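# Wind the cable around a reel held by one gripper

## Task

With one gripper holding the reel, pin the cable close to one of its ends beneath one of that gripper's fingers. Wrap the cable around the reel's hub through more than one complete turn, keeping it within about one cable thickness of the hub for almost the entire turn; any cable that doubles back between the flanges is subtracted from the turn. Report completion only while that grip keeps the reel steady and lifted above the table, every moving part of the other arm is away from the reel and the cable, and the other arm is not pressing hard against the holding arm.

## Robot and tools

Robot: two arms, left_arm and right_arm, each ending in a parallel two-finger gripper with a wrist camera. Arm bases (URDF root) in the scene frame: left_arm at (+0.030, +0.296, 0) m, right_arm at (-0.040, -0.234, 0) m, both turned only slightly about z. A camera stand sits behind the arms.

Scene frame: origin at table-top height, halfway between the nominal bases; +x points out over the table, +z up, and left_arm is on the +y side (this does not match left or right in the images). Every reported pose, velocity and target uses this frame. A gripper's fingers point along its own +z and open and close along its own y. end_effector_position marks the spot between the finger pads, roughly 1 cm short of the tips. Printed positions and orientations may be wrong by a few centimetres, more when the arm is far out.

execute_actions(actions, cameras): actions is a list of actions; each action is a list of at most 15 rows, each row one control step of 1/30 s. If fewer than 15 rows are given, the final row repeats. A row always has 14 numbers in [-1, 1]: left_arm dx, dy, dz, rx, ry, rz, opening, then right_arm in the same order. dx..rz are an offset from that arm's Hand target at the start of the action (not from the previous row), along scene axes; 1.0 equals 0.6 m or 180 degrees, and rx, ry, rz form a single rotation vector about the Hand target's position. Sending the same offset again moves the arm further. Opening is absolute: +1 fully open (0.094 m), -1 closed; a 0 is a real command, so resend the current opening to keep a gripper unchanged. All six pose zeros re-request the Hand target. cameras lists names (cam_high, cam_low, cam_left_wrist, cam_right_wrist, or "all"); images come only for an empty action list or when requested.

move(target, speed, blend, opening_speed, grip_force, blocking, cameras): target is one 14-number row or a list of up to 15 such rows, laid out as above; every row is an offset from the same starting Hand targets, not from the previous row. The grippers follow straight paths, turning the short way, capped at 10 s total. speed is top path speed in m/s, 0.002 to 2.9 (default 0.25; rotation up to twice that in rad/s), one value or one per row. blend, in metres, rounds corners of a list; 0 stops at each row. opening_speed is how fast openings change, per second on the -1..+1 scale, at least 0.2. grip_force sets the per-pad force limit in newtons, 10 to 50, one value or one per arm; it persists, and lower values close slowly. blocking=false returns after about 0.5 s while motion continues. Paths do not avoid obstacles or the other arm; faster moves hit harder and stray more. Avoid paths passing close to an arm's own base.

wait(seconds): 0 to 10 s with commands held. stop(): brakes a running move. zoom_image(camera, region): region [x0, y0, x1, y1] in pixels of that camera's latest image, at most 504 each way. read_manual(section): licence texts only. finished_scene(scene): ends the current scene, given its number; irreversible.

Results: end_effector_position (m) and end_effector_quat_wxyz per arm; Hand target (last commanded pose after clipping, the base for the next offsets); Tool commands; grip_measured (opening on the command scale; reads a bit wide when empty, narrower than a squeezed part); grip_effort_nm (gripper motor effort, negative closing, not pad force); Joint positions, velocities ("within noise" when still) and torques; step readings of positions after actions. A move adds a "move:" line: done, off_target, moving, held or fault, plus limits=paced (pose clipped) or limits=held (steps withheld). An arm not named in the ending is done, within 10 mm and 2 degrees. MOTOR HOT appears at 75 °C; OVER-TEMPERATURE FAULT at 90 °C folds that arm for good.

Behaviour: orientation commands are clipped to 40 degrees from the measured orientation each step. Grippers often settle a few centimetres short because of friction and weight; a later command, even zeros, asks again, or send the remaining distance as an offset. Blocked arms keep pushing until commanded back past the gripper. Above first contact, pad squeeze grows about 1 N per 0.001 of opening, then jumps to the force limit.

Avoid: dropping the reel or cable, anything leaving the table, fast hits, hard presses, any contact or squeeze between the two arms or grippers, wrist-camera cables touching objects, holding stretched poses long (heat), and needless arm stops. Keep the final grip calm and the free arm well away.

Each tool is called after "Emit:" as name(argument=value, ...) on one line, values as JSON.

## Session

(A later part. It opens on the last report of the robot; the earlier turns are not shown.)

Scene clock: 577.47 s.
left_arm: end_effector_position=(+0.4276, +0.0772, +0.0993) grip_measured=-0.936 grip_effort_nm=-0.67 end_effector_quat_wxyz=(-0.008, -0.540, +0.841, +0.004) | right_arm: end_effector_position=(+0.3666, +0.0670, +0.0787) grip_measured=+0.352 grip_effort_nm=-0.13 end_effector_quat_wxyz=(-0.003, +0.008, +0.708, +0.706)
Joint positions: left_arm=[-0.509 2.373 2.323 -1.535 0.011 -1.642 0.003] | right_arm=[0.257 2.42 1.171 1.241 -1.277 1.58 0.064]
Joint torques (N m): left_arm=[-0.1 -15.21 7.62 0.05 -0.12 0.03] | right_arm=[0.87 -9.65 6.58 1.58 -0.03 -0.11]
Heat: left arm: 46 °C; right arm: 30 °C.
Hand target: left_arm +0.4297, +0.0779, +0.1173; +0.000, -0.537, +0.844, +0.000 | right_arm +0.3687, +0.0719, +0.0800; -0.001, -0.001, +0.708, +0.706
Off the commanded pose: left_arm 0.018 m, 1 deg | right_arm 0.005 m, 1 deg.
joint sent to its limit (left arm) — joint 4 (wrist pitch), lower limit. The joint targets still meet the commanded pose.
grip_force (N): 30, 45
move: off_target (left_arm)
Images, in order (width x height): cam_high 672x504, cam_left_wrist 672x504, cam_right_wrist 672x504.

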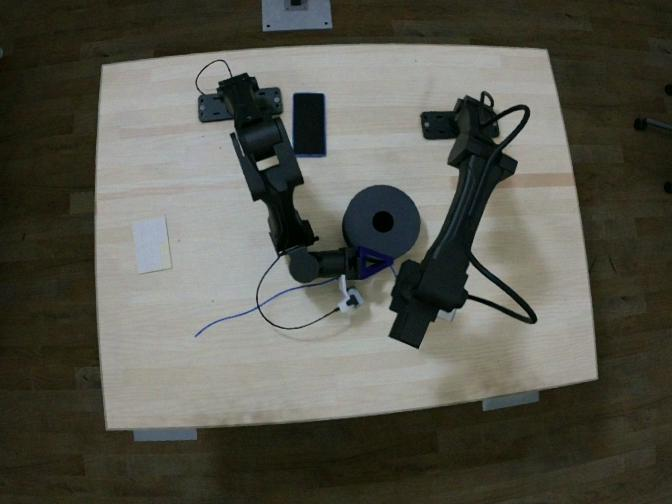

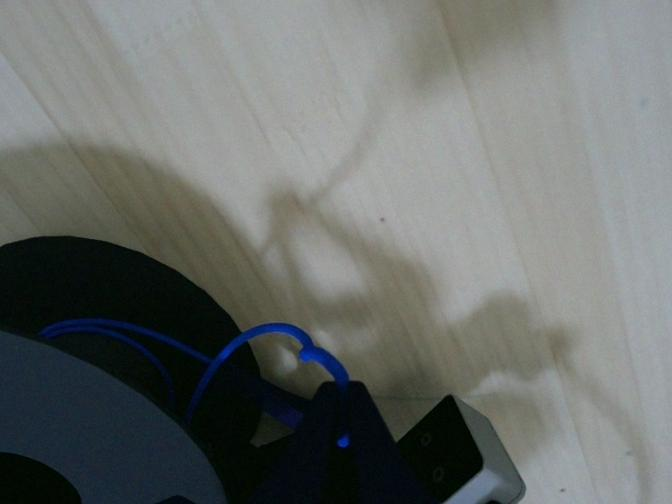

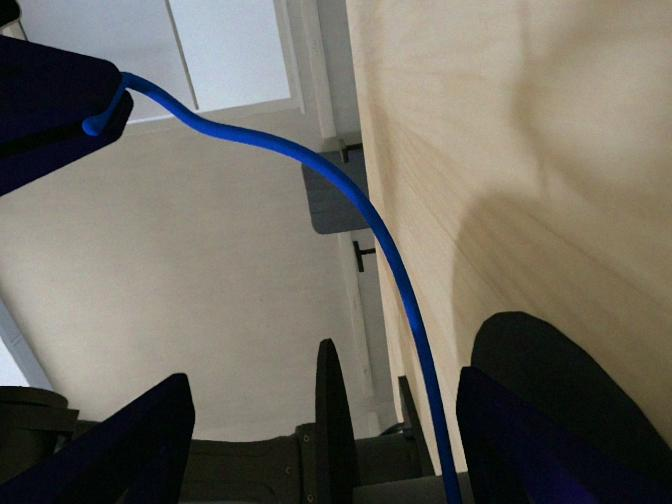

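Emit:
move(target=[0,0,0,0,0,0,-1, 0,0,0,0,0,0,-1], speed=0.05, opening_speed=0.6, grip_force=[30, 50], cameras=["all"])

Emit:
zoom_image(camera="cam_low", region=[220, 230, 400, 350])

Emit:
zoom_image(camera="cam_high", region=[290, 160, 450, 320])

Scene clock: 606.67 s.
left_arm: end_effector_position=(+0.4276, +0.0772, +0.0993) grip_measured=-0.936 grip_effort_nm=-0.67 end_effector_quat_wxyz=(-0.008, -0.540, +0.841, +0.004) | right_arm: end_effector_position=(+0.3675, +0.0670, +0.0782) grip_measured=-0.890 grip_effort_nm=-1.03 end_effector_quat_wxyz=(+0.005, +0.004, +0.708, +0.706)
Joint positions: left_arm=[-0.509 2.373 2.323 -1.535 0.011 -1.642 0.003] | right_arm=[0.257 2.42 1.171 1.237 -1.272 1.558 0.005]
Joint torques (N m): left_arm=[-0.1 -15.21 7.62 0.05 -0.12 0.04] | right_arm=[0.85 -9.81 6.54 1.61 -0.06 0.11]
Heat: left arm: 47 °C; right arm: 30 °C.
Hand target: left_arm +0.4297, +0.0779, +0.1173; +0.000, -0.537, +0.844, +0.000 | right_arm +0.3687, +0.0719, +0.0800; -0.001, -0.001, +0.708, +0.706
Off the commanded pose: left_arm 0.018 m, 1 deg | right_arm 0.005 m, 1 deg.
joint sent to its limit (left arm) — joint 4 (wrist pitch), lower limit. The joint targets still meet the commanded pose.
grip_force (N): 30, 50
move: off_target (left_arm)

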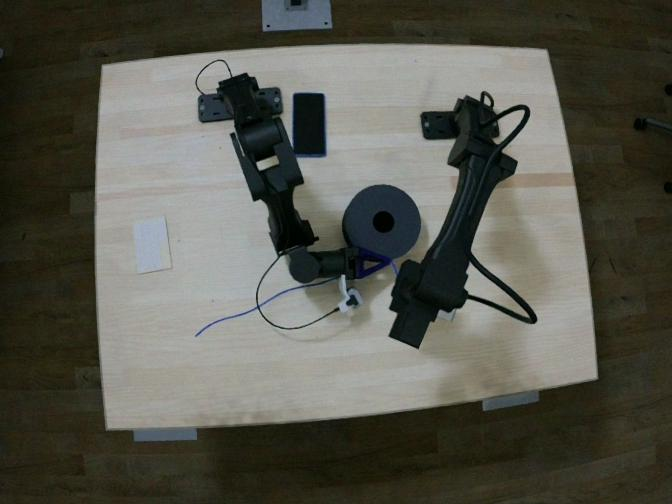

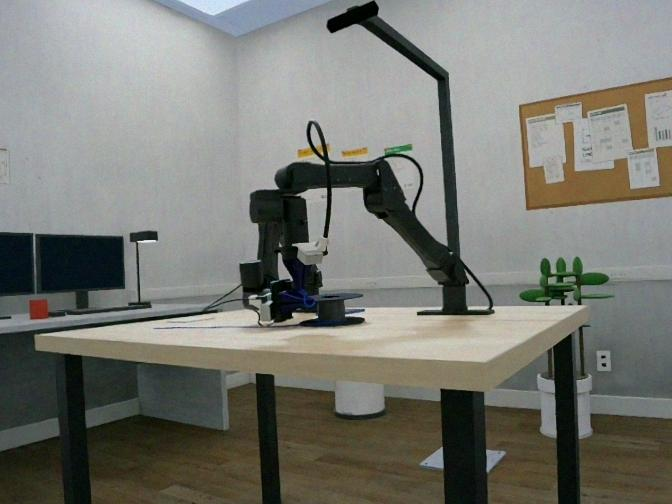

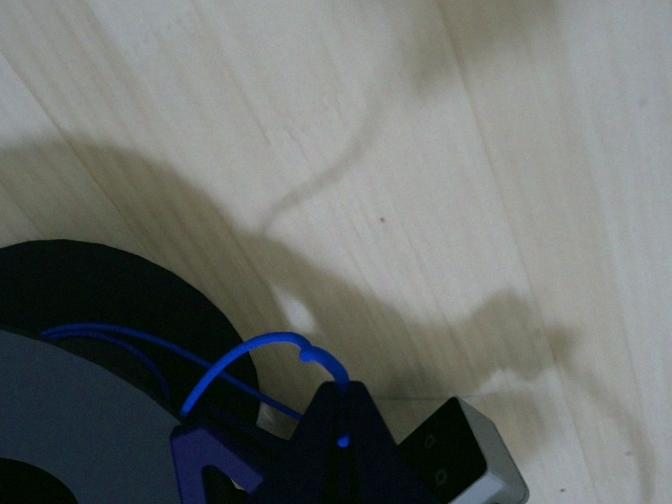

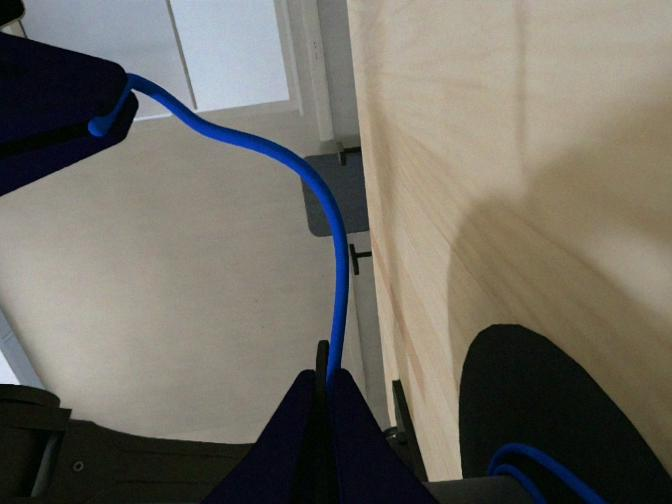

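Scaled by 2.800.

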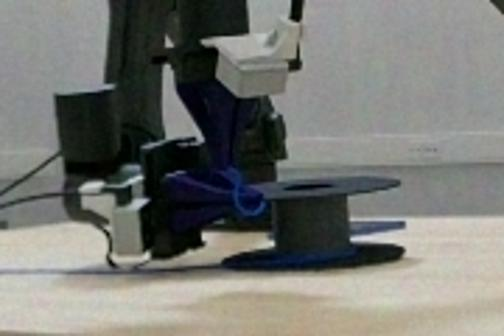

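Scaled by 3.150.

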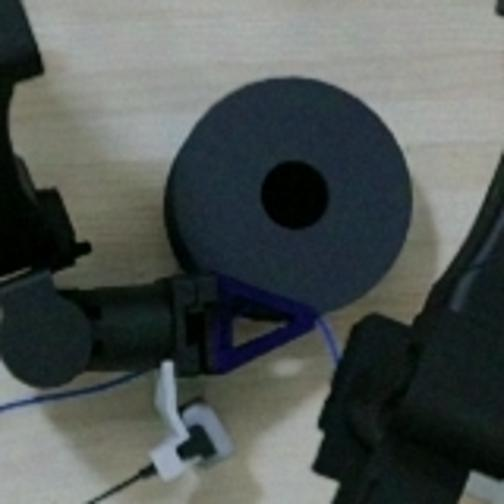

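Emit:
move(target=[[0,0,0,0,0,0,-0.72, 0,0,0,0,0,0,-1],[0,0,0.1,0,0,0,-0.72, 0,0,0,0,0,0,-1],[-0.05,0.15,0.17,0,0,0,-0.72, 0,0,0,0,0,0,-1],[-0.2,0.3,0.22,0,0,0,-0.72, 0,0,0,0,0,0,-1]], speed=[0.08,0.08,0.15,0.2], blend=[0,0.02,0.04,0], cameras=["all"])

Emit:
zoom_image(camera="cam_low", region=[220, 230, 400, 350])

Emit:
zoom_image(camera="cam_high", region=[290, 160, 450, 320])

Scene clock: 624.30 s.
left_arm: end_effector_position=(+0.3147, +0.2552, +0.2483) grip_measured=-0.722 grip_effort_nm=0.11 end_effector_quat_wxyz=(+0.085, -0.537, +0.835, -0.080) | right_arm: end_effector_position=(+0.3692, +0.0673, +0.0801) grip_measured=-0.923 grip_effort_nm=-1.04 end_effector_quat_wxyz=(+0.010, +0.001, +0.707, +0.707)
Joint positions: left_arm=[-0.147 1.505 1.716 -1.548 0.01 -1.283 0.013] | right_arm=[0.257 2.42 1.176 1.241 -1.269 1.556 0.004]
Joint torques (N m): left_arm=[0.14 -6.64 4.15 0.56 -0.1 0.05] | right_arm=[0.81 -9.77 6.12 1.55 -0.08 0.11]
Heat: left arm: 47 °C; right arm: 30 °C.
Hand target: left_arm +0.3097, +0.2579, +0.2492; +0.000, -0.537, +0.844, +0.000 | right_arm +0.3687, +0.0719, +0.0800; -0.001, -0.001, +0.708, +0.706
Off the commanded pose: left_arm 0.006 m, 13 deg | right_arm 0.005 m, 1 deg.
joint sent to its limit (left arm) — joint 4 (wrist pitch), lower limit. The joint targets are off in orientation, not in position.
grip_force (N): 30, 50
move: off_target (left_arm)

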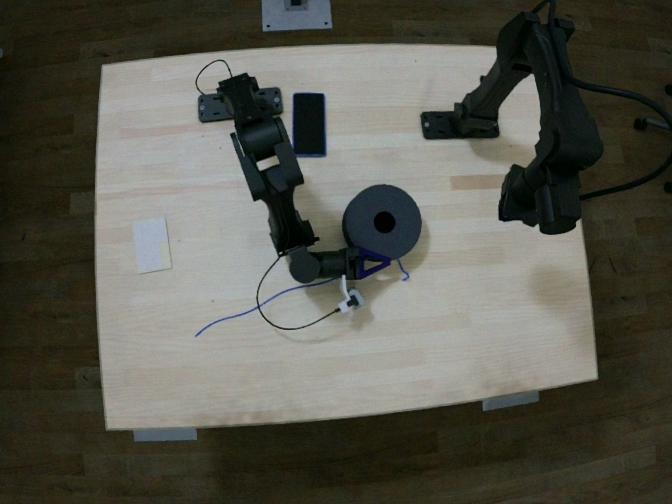

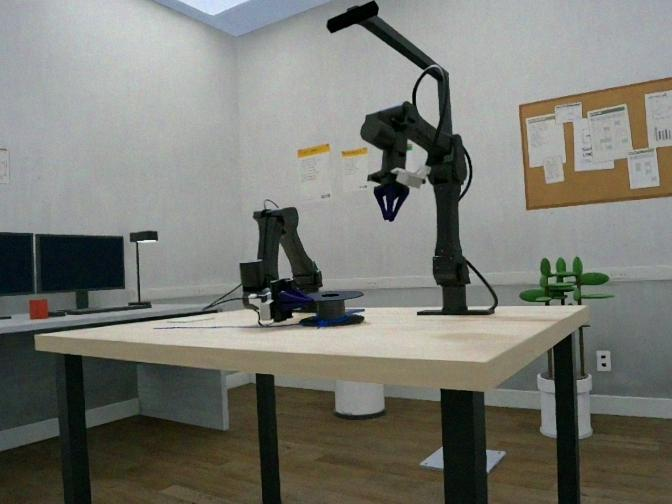

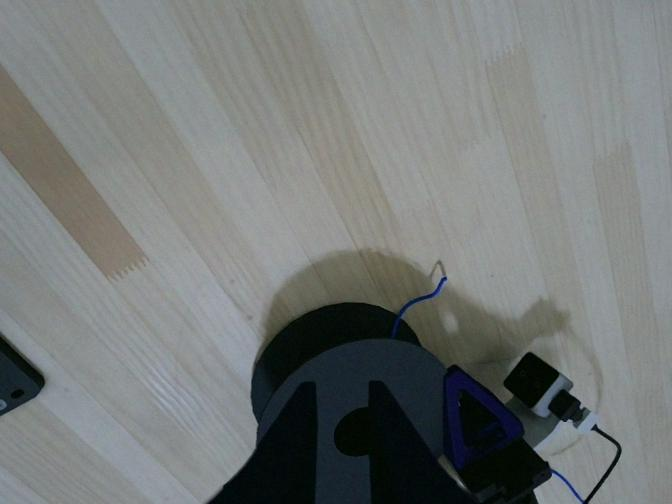

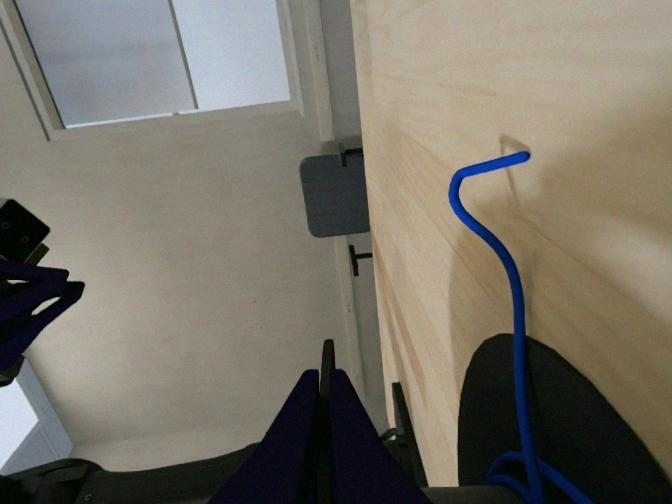

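Scaled by 2.800.

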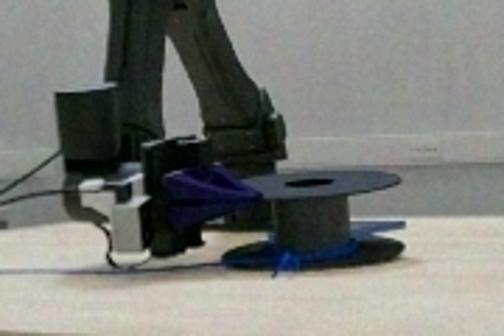

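Scaled by 3.150.

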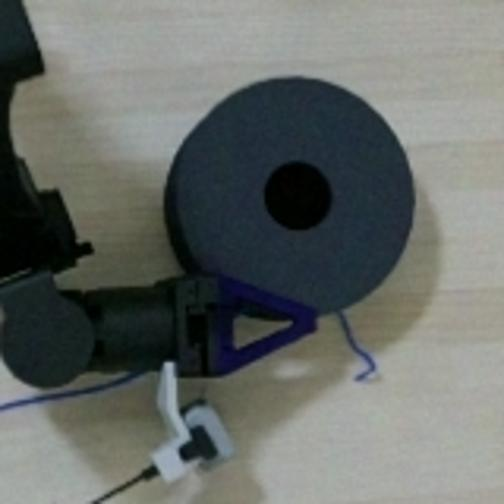

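Emit:
move(target=[[0,0,0,0,0,0,-0.3, 0,0,0,0,0,0,0.3],[0.06,-0.08,0,0,0,-0.12,-0.3, -0.054,-0.21,0.0,0,0,0,0.3],[0.167,-0.23,-0.21,0,0,-0.25,-0.3, -0.054,-0.21,0.0,0,0,0,0.3]], speed=[0.1,0.12,0.25], blend=[0,0.04,0], cameras=["all"])

Emit:
zoom_image(camera="cam_high", region=[290, 160, 450, 320])

Scene clock: 690.47 s.
left_arm: end_effector_position=(+0.4005, +0.1225, +0.1259) grip_measured=-0.302 grip_effort_nm=0.11 end_effector_quat_wxyz=(-0.010, -0.178, +0.984, +0.001) | right_arm: end_effector_position=(+0.3398, -0.0521, +0.0698) grip_measured=+0.297 grip_effort_nm=0.14 end_effector_quat_wxyz=(-0.013, +0.019, +0.707, +0.707)
Joint positions: left_arm=[-0.444 2.147 2.051 -1.492 0.01 -0.793 0.033] | right_arm=[-0.028 2.349 0.958 1.3 -1.56 1.526 0.061]
Joint torques (N m): left_arm=[-0.12 -9.58 7.77 0.32 -0.12 0.08] | right_arm=[-0.43 -11.54 2.81 1.7 -0.2 -0.1]
Heat: left arm: 37 °C; right arm: 31 °C.
Hand target: left_arm +0.4099, +0.1199, +0.1232; +0.000, -0.173, +0.985, +0.000 | right_arm +0.3363, -0.0541, +0.0799; -0.001, -0.001, +0.708, +0.706
Off the commanded pose: left_arm 0.010 m, 1 deg | right_arm 0.011 m, 3 deg.
grip_force (N): 30, 50
move: off_target (right_arm)

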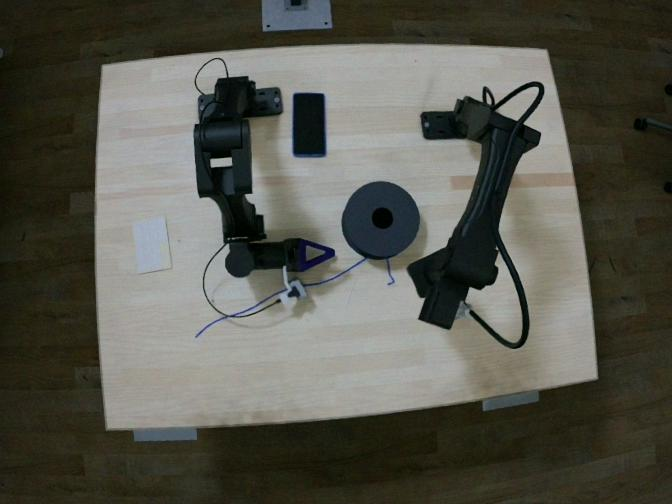

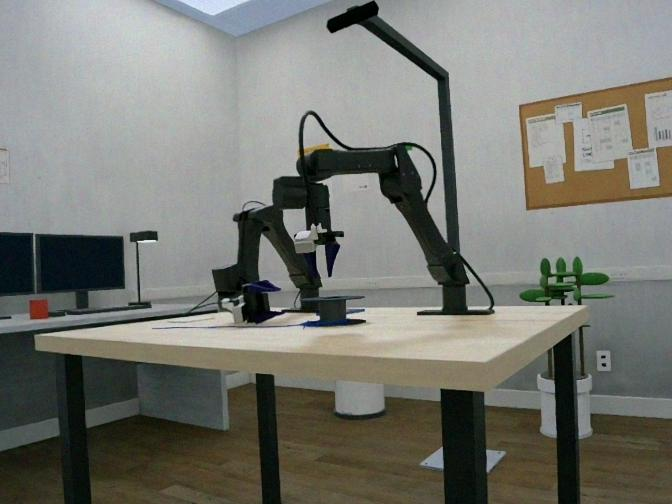

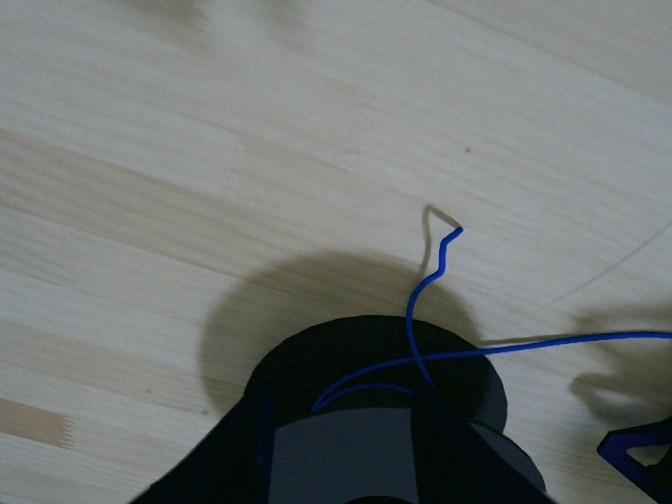

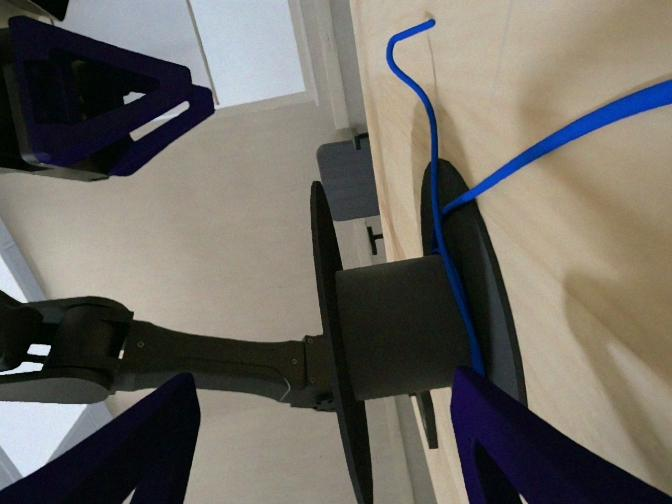

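Scaled by 3.150.

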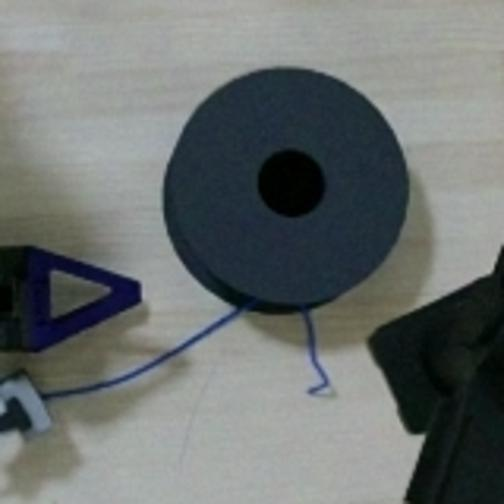

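Emit:
move(target=[[0,-0.0757,-0.1,0,0,-0.083,0.0, 0,0,0,0,0,0,0.3],[0,-0.0757,-0.185,0,0,-0.083,0.0, 0,0,0,0,0,0,0.3]], speed=[0.2,0.1], blend=[0.02,0], cameras=["cam_high", "cam_left_wrist", "cam_right_wrist"])

Scene clock: 719.07 s.
left_arm: end_effector_position=(+0.4103, +0.0734, +0.0273) grip_measured=-0.002 grip_effort_nm=0.11 end_effector_quat_wxyz=(+0.006, -0.049, +0.999, -0.010) | right_arm: end_effector_position=(+0.3398, -0.0521, +0.0698) grip_measured=+0.297 grip_effort_nm=0.14 end_effector_quat_wxyz=(-0.013, +0.019, +0.707, +0.707)
Joint positions: left_arm=[-0.536 2.257 1.837 -1.13 0.01 -0.625 0.047] | right_arm=[-0.028 2.349 0.958 1.3 -1.56 1.526 0.061]
Joint torques (N m): left_arm=[-0.28 -10.13 4.78 0.39 -0.11 0.05] | right_arm=[-0.44 -11.58 2.82 1.68 -0.19 -0.09]
Heat: left arm: 36 °C; right arm: 37 °C.
Hand target: left_arm +0.4100, +0.0744, +0.0124; +0.000, -0.044, +0.999, +0.000 | right_arm +0.3363, -0.0541, +0.0799; -0.001, -0.001, +0.708, +0.706
Off the commanded pose: left_arm 0.015 m, 2 deg | right_arm 0.011 m, 3 deg.
grip_force (N): 30, 50
move: off_target (left_arm, right_arm)
Images, in order (width x height): cam_high 672x504, cam_left_wrist 672x504, cam_right_wrist 672x504.

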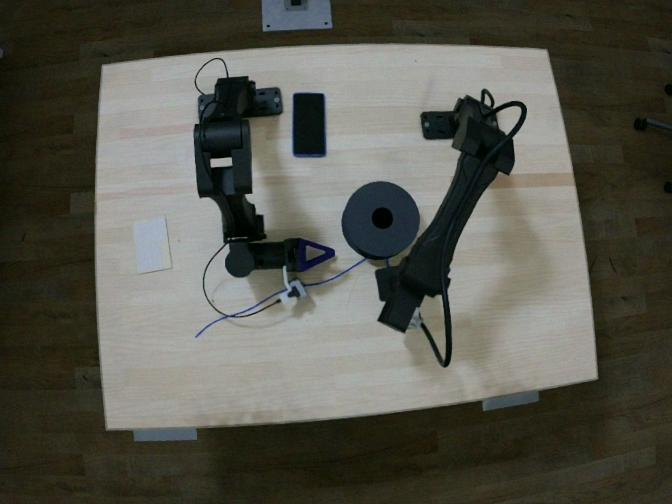

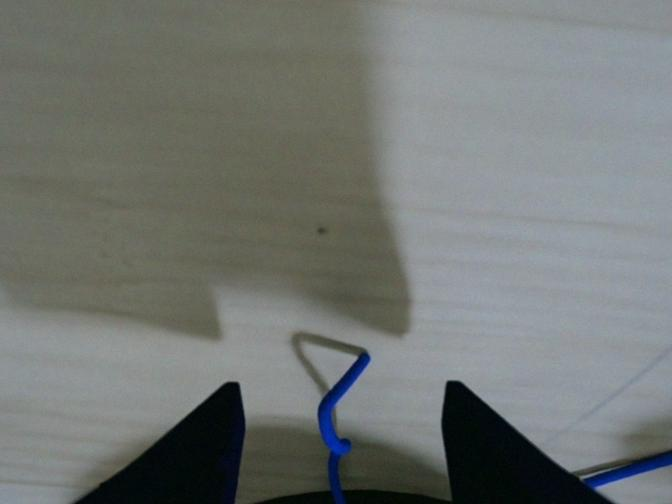

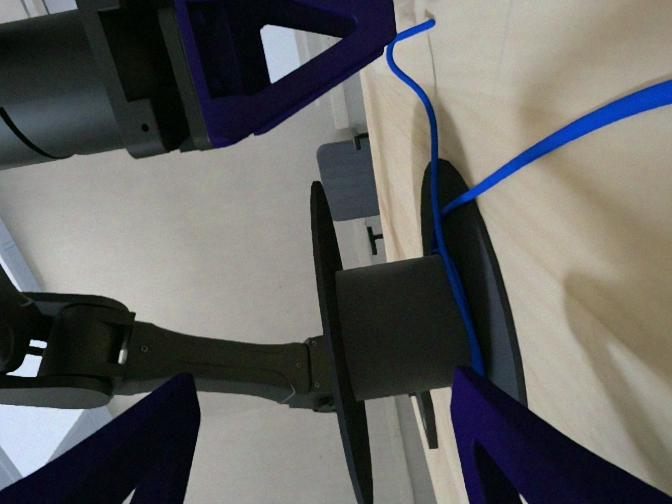

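Emit:
move(target=[[-0.0167,0.0,-0.024,0,0,0,0.0, 0,0,0,0,0,0,0.3],[-0.0167,0.0,-0.024,0,0,0,-1, 0,0,0,0,0,0,0.3]], speed=0.08, cameras=["cam_left_wrist", "cam_right_wrist"])

Scene clock: 732.00 s.
left_arm: end_effector_position=(+0.4026, +0.0745, +0.0081) grip_measured=-0.929 grip_effort_nm=-0.62 end_effector_quat_wxyz=(+0.001, -0.046, +0.999, -0.007) | right_arm: end_effector_position=(+0.3398, -0.0521, +0.0698) grip_measured=+0.297 grip_effort_nm=0.14 end_effector_quat_wxyz=(-0.013, +0.019, +0.707, +0.707)
Joint positions: left_arm=[-0.542 2.257 1.759 -1.064 0.01 -0.625 0.003] | right_arm=[-0.028 2.349 0.958 1.3 -1.56 1.526 0.061]
Joint torques (N m): left_arm=[-0.69 -11.44 3.62 0.46 -0.11 -0.06] | right_arm=[-0.53 -11.58 2.82 1.71 -0.18 -0.12]
Heat: left arm: 38 °C; right arm: 38 °C.
Hand target: left_arm +0.4000, +0.0744, -0.0021; +0.000, -0.044, +0.999, +0.000 | right_arm +0.3363, -0.0541, +0.0799; -0.001, -0.001, +0.708, +0.706
Off the commanded pose: left_arm 0.010 m, 1 deg | right_arm 0.011 m, 3 deg.
grip_force (N): 30, 50
move: off_target (right_arm)
Images, in order (width x height): cam_left_wrist 672x504, cam_right_wrist 672x504.

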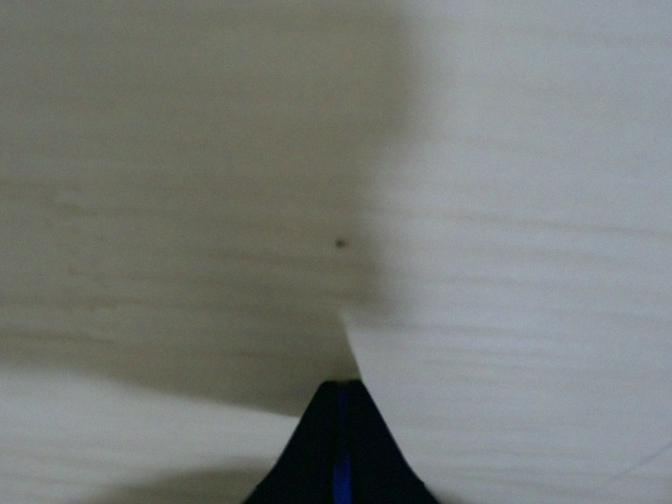

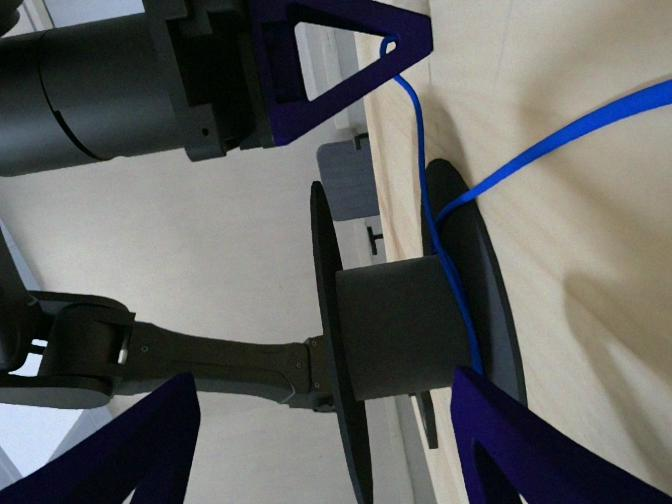

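Emit:
move(target=[[0.0015,-0.015,0.092,0,0,0,-1, 0,0,0,0,0,0,0.3],[0.0015,-0.029,0.092,0,0,0,-1, -0.0133,0.1,-0.0067,0,0,0,0.3]], speed=[0.08,0.1], blend=[0.01,0], cameras=["all"])

Emit:
zoom_image(camera="cam_high", region=[290, 160, 450, 320])

Emit:
zoom_image(camera="cam_low", region=[220, 230, 400, 350])

Scene clock: 756.90 s.
left_arm: end_effector_position=(+0.3978, +0.0600, +0.0501) grip_measured=-0.930 grip_effort_nm=-0.67 end_effector_quat_wxyz=(-0.005, -0.042, +0.999, -0.002) | right_arm: end_effector_position=(+0.3302, +0.0053, +0.0711) grip_measured=+0.297 grip_effort_nm=0.14 end_effector_quat_wxyz=(-0.008, +0.007, +0.710, +0.705)
Joint positions: left_arm=[-0.577 2.257 1.928 -1.248 0.009 -0.652 0.003] | right_arm=[0.125 2.346 0.943 1.356 -1.417 1.547 0.061]
Joint torques (N m): left_arm=[-0.54 -11.64 7.99 0.11 -0.1 -0.11] | right_arm=[0.25 -10.09 3.08 1.86 -0.04 0.03]
Heat: left arm: 40 °C; right arm: 38 °C.
Hand target: left_arm +0.4009, +0.0570, +0.0531; +0.000, -0.044, +0.999, +0.000 | right_arm +0.3284, +0.0058, +0.0760; -0.001, -0.001, +0.708, +0.706
Off the commanded pose: left_arm 0.005 m, 1 deg | right_arm 0.005 m, 1 deg.
grip_force (N): 30, 50
move: done

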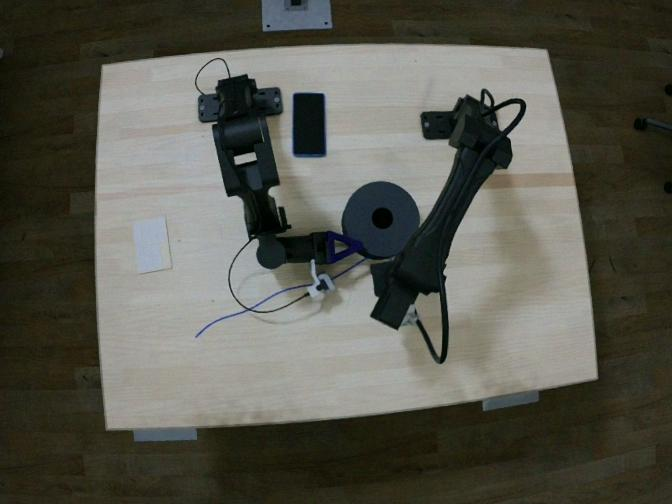

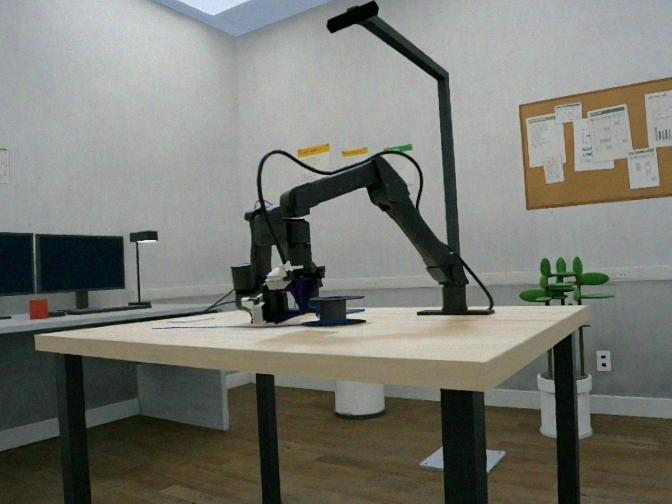

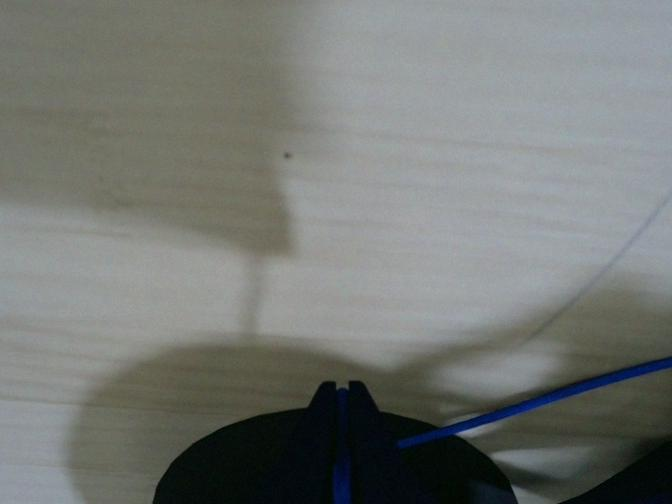

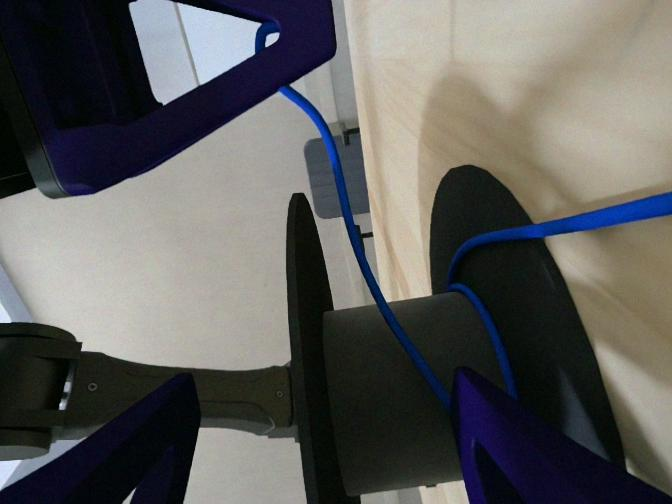

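Scaled by 3.150.

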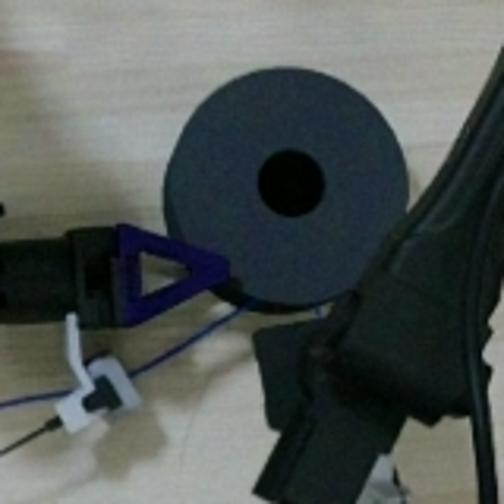

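Scaled by 2.800.

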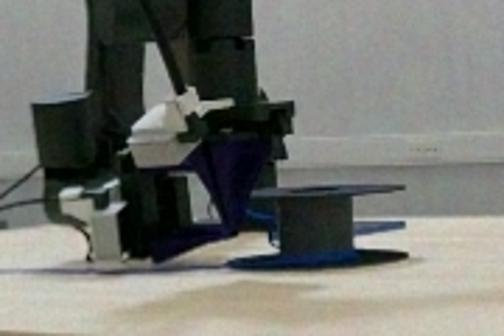

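Emit:
move(target=[[0,-0.018,0.0,0,0,0,-1, 0,0.005,-0.008,0,0,0,0.3],[0,-0.018,0.0,0,0,0,-1, 0,0.068,-0.008,0,0,0,0.3]], speed=[0.05,0.06], blend=[0.003,0], cameras=["cam_high", "cam_low", "cam_left_wrist", "cam_right_wrist"])

Emit:
zoom_image(camera="cam_high", region=[290, 160, 450, 320])

Emit:
zoom_image(camera="cam_low", region=[220, 230, 400, 350])

Scene clock: 788.37 s.
left_arm: end_effector_position=(+0.3989, +0.0470, +0.0620) grip_measured=-0.930 grip_effort_nm=-0.67 end_effector_quat_wxyz=(+0.007, -0.040, +0.999, -0.011) | right_arm: end_effector_position=(+0.3250, +0.0440, +0.0713) grip_measured=+0.297 grip_effort_nm=0.14 end_effector_quat_wxyz=(-0.006, +0.006, +0.710, +0.704)
Joint positions: left_arm=[-0.6 2.257 1.975 -1.266 0.009 -0.672 0.003] | right_arm=[0.229 2.354 0.956 1.369 -1.312 1.56 0.061]
Joint torques (N m): left_arm=[-0.28 -9.59 7.9 0.15 -0.11 -0.11] | right_arm=[0.43 -8.06 5.63 1.86 0 0.04]
Heat: left arm: 41 °C; right arm: 34 °C.
Hand target: left_arm +0.4009, +0.0462, +0.0532; +0.000, -0.044, +0.999, +0.000 | right_arm +0.3284, +0.0467, +0.0712; -0.001, -0.001, +0.708, +0.706
Off the commanded pose: left_arm 0.009 m, 2 deg | right_arm 0.004 m, 1 deg.
grip_force (N): 30, 50
move: done

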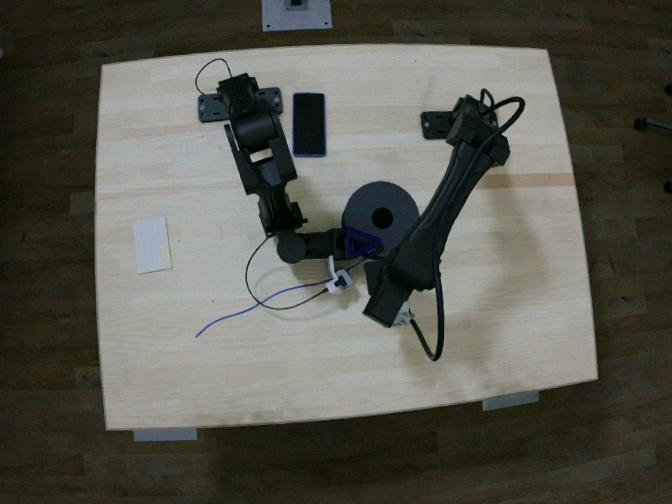

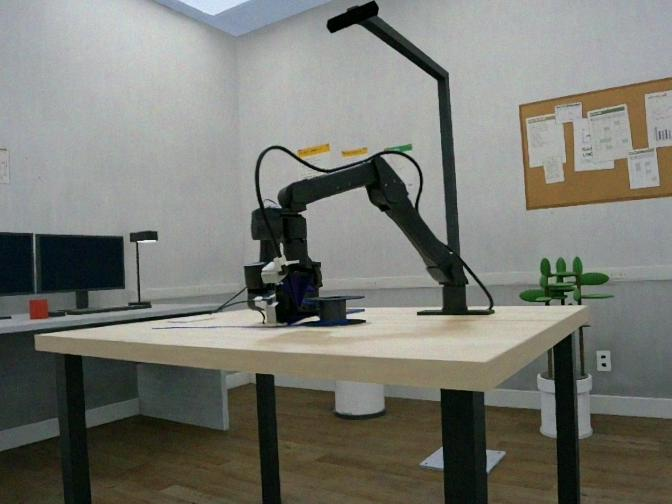

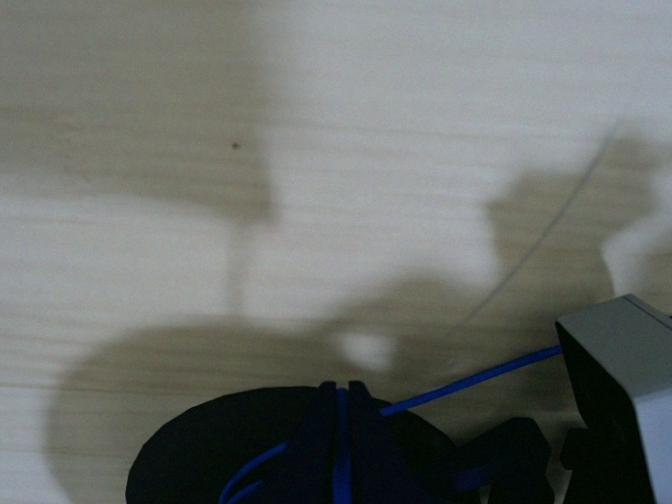

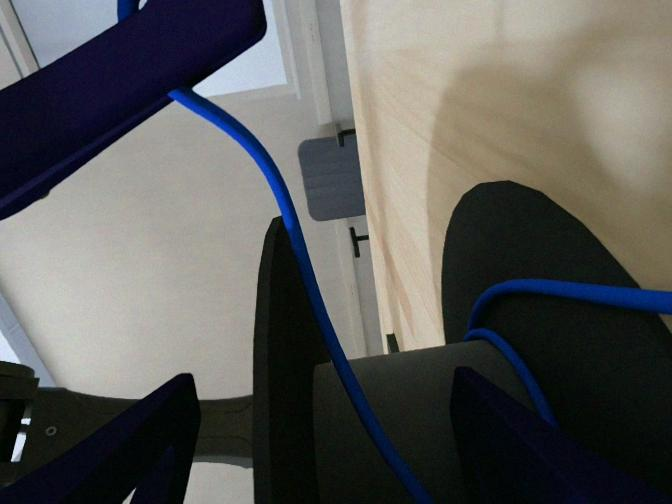

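Scaled by 3.150.

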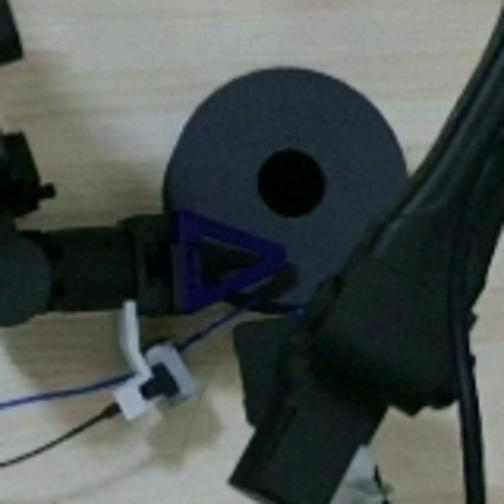

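Scaled by 2.800.

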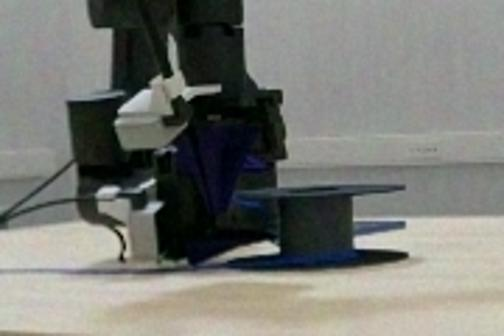

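Emit:
move(target=[0,0,0,0,0,0,-1, 0.0083,0.0,0.0183,0,0,0,0.3], speed=0.05, cameras=["cam_right_wrist", "cam_high"])

Scene clock: 813.17 s.
left_arm: end_effector_position=(+0.3989, +0.0470, +0.0620) grip_measured=-0.930 grip_effort_nm=-0.67 end_effector_quat_wxyz=(+0.007, -0.040, +0.999, -0.011) | right_arm: end_effector_position=(+0.3285, +0.0448, +0.0731) grip_measured=+0.297 grip_effort_nm=0.14 end_effector_quat_wxyz=(-0.007, +0.008, +0.709, +0.705)
Joint positions: left_arm=[-0.6 2.257 1.975 -1.266 0.009 -0.672 0.003] | right_arm=[0.229 2.354 0.971 1.356 -1.311 1.566 0.061]
Joint torques (N m): left_arm=[-0.27 -9.61 7.9 0.16 -0.11 -0.11] | right_arm=[0.1 -10.48 5.64 1.55 -0.03 0.04]
Heat: left arm: 40 °C; right arm: 34 °C.
Hand target: left_arm +0.4009, +0.0462, +0.0532; +0.000, -0.044, +0.999, +0.000 | right_arm +0.3333, +0.0467, +0.0821; -0.001, -0.001, +0.708, +0.706
Off the commanded pose: left_arm 0.009 m, 1 deg | right_arm 0.010 m, 1 deg.
grip_force (N): 30, 50
move: done
Images, in order (width x height): cam_high 672x504, cam_right_wrist 672x504.

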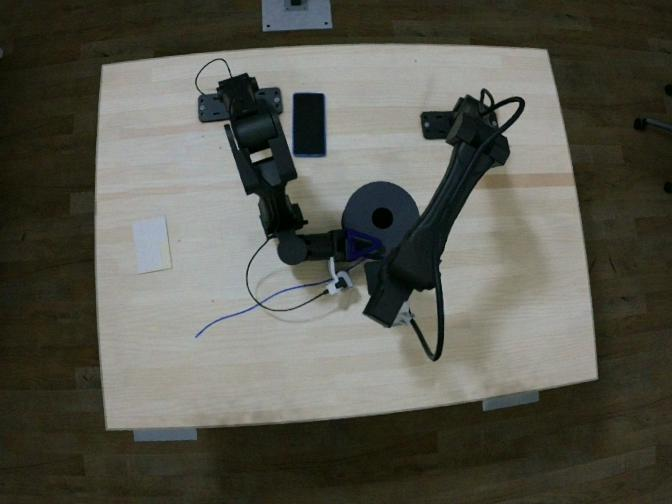

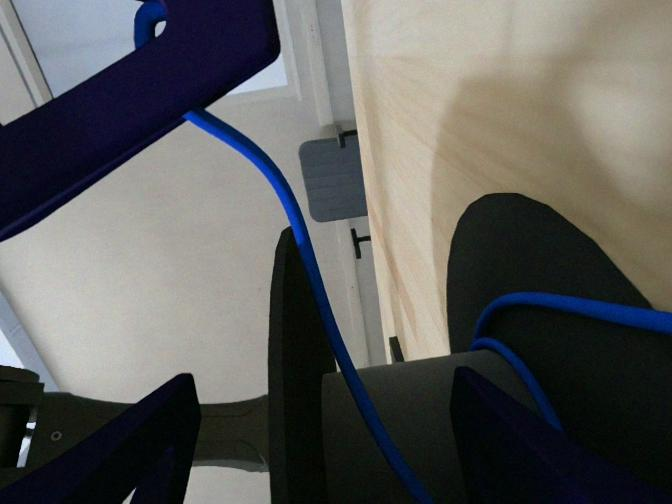

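Emit:
move(target=[0,0,0,0,0,0,-1, 0.0,0.0,0.012,0,0,0,0.3], speed=0.05, cameras=["cam_right_wrist"])

Scene clock: 818.33 s.
left_arm: end_effector_position=(+0.3989, +0.0470, +0.0620) grip_measured=-0.930 grip_effort_nm=-0.66 end_effector_quat_wxyz=(+0.007, -0.040, +0.999, -0.011) | right_arm: end_effector_position=(+0.3288, +0.0449, +0.0749) grip_measured=+0.297 grip_effort_nm=0.14 end_effector_quat_wxyz=(-0.011, +0.012, +0.710, +0.704)
Joint positions: left_arm=[-0.6 2.257 1.975 -1.266 0.009 -0.672 0.003] | right_arm=[0.229 2.344 0.971 1.337 -1.311 1.569 0.061]
Joint torques (N m): left_arm=[-0.28 -9.61 7.91 0.16 -0.11 -0.11] | right_arm=[0.09 -11.73 5.41 1.58 -0.04 0.02]
Heat: left arm: 40 °C; right arm: 34 °C.
Hand target: left_arm +0.4009, +0.0462, +0.0532; +0.000, -0.044, +0.999, +0.000 | right_arm +0.3333, +0.0467, +0.0892; -0.001, +0.000, +0.708, +0.706
Off the commanded pose: left_arm 0.009 m, 1 deg | right_arm 0.015 m, 2 deg.
grip_force (N): 30, 50
move: off_target (right_arm)
Images, in order (width x height): cam_right_wrist 672x504.

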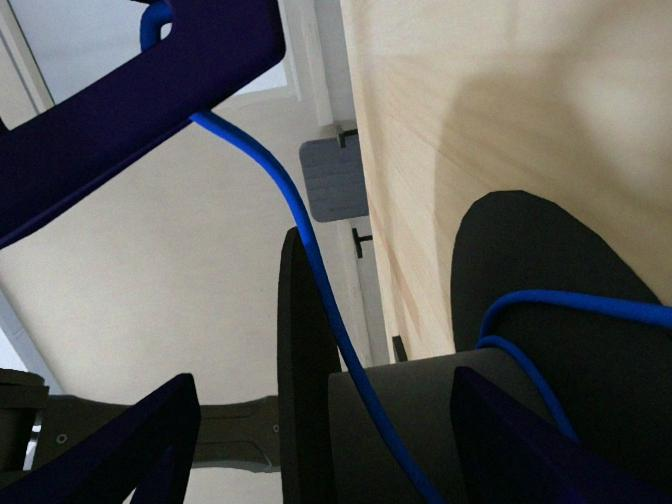

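Emit:
move(target=[0,0,0,0,0,0,-1, 0.0,0.0,0.02,0,0,0,0.3], speed=0.05, cameras=["cam_right_wrist", "cam_low"])

Scene clock: 829.00 s.
left_arm: end_effector_position=(+0.3989, +0.0470, +0.0620) grip_measured=-0.930 grip_effort_nm=-0.66 end_effector_quat_wxyz=(+0.007, -0.040, +0.999, -0.011) | right_arm: end_effector_position=(+0.3302, +0.0453, +0.0878) grip_measured=+0.297 grip_effort_nm=0.14 end_effector_quat_wxyz=(-0.010, +0.011, +0.710, +0.704)
Joint positions: left_arm=[-0.6 2.257 1.975 -1.266 0.009 -0.672 0.003] | right_arm=[0.229 2.302 0.971 1.301 -1.311 1.571 0.061]
Joint torques (N m): left_arm=[-0.27 -9.61 7.91 0.16 -0.11 -0.11] | right_arm=[0.14 -11.67 5.3 1.57 -0.03 0.02]
Heat: left arm: 39 °C; right arm: 37 °C.
Hand target: left_arm +0.4009, +0.0462, +0.0532; +0.000, -0.044, +0.999, +0.000 | right_arm +0.3333, +0.0467, +0.1013; -0.001, -0.001, +0.708, +0.706
Off the commanded pose: left_arm 0.009 m, 1 deg | right_arm 0.014 m, 2 deg.
grip_force (N): 30, 50
move: off_target (right_arm)
Images, in order (width x height): cam_low 672x504, cam_right_wrist 672x504.

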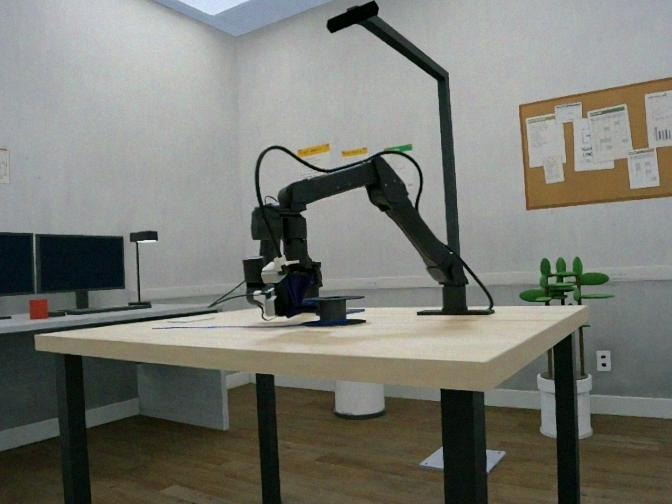

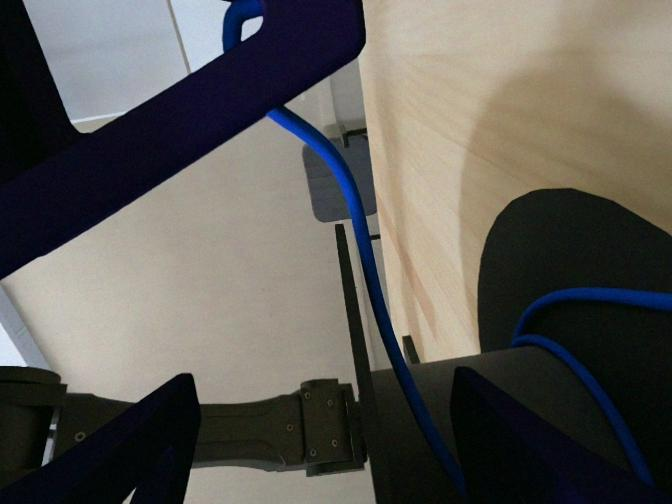

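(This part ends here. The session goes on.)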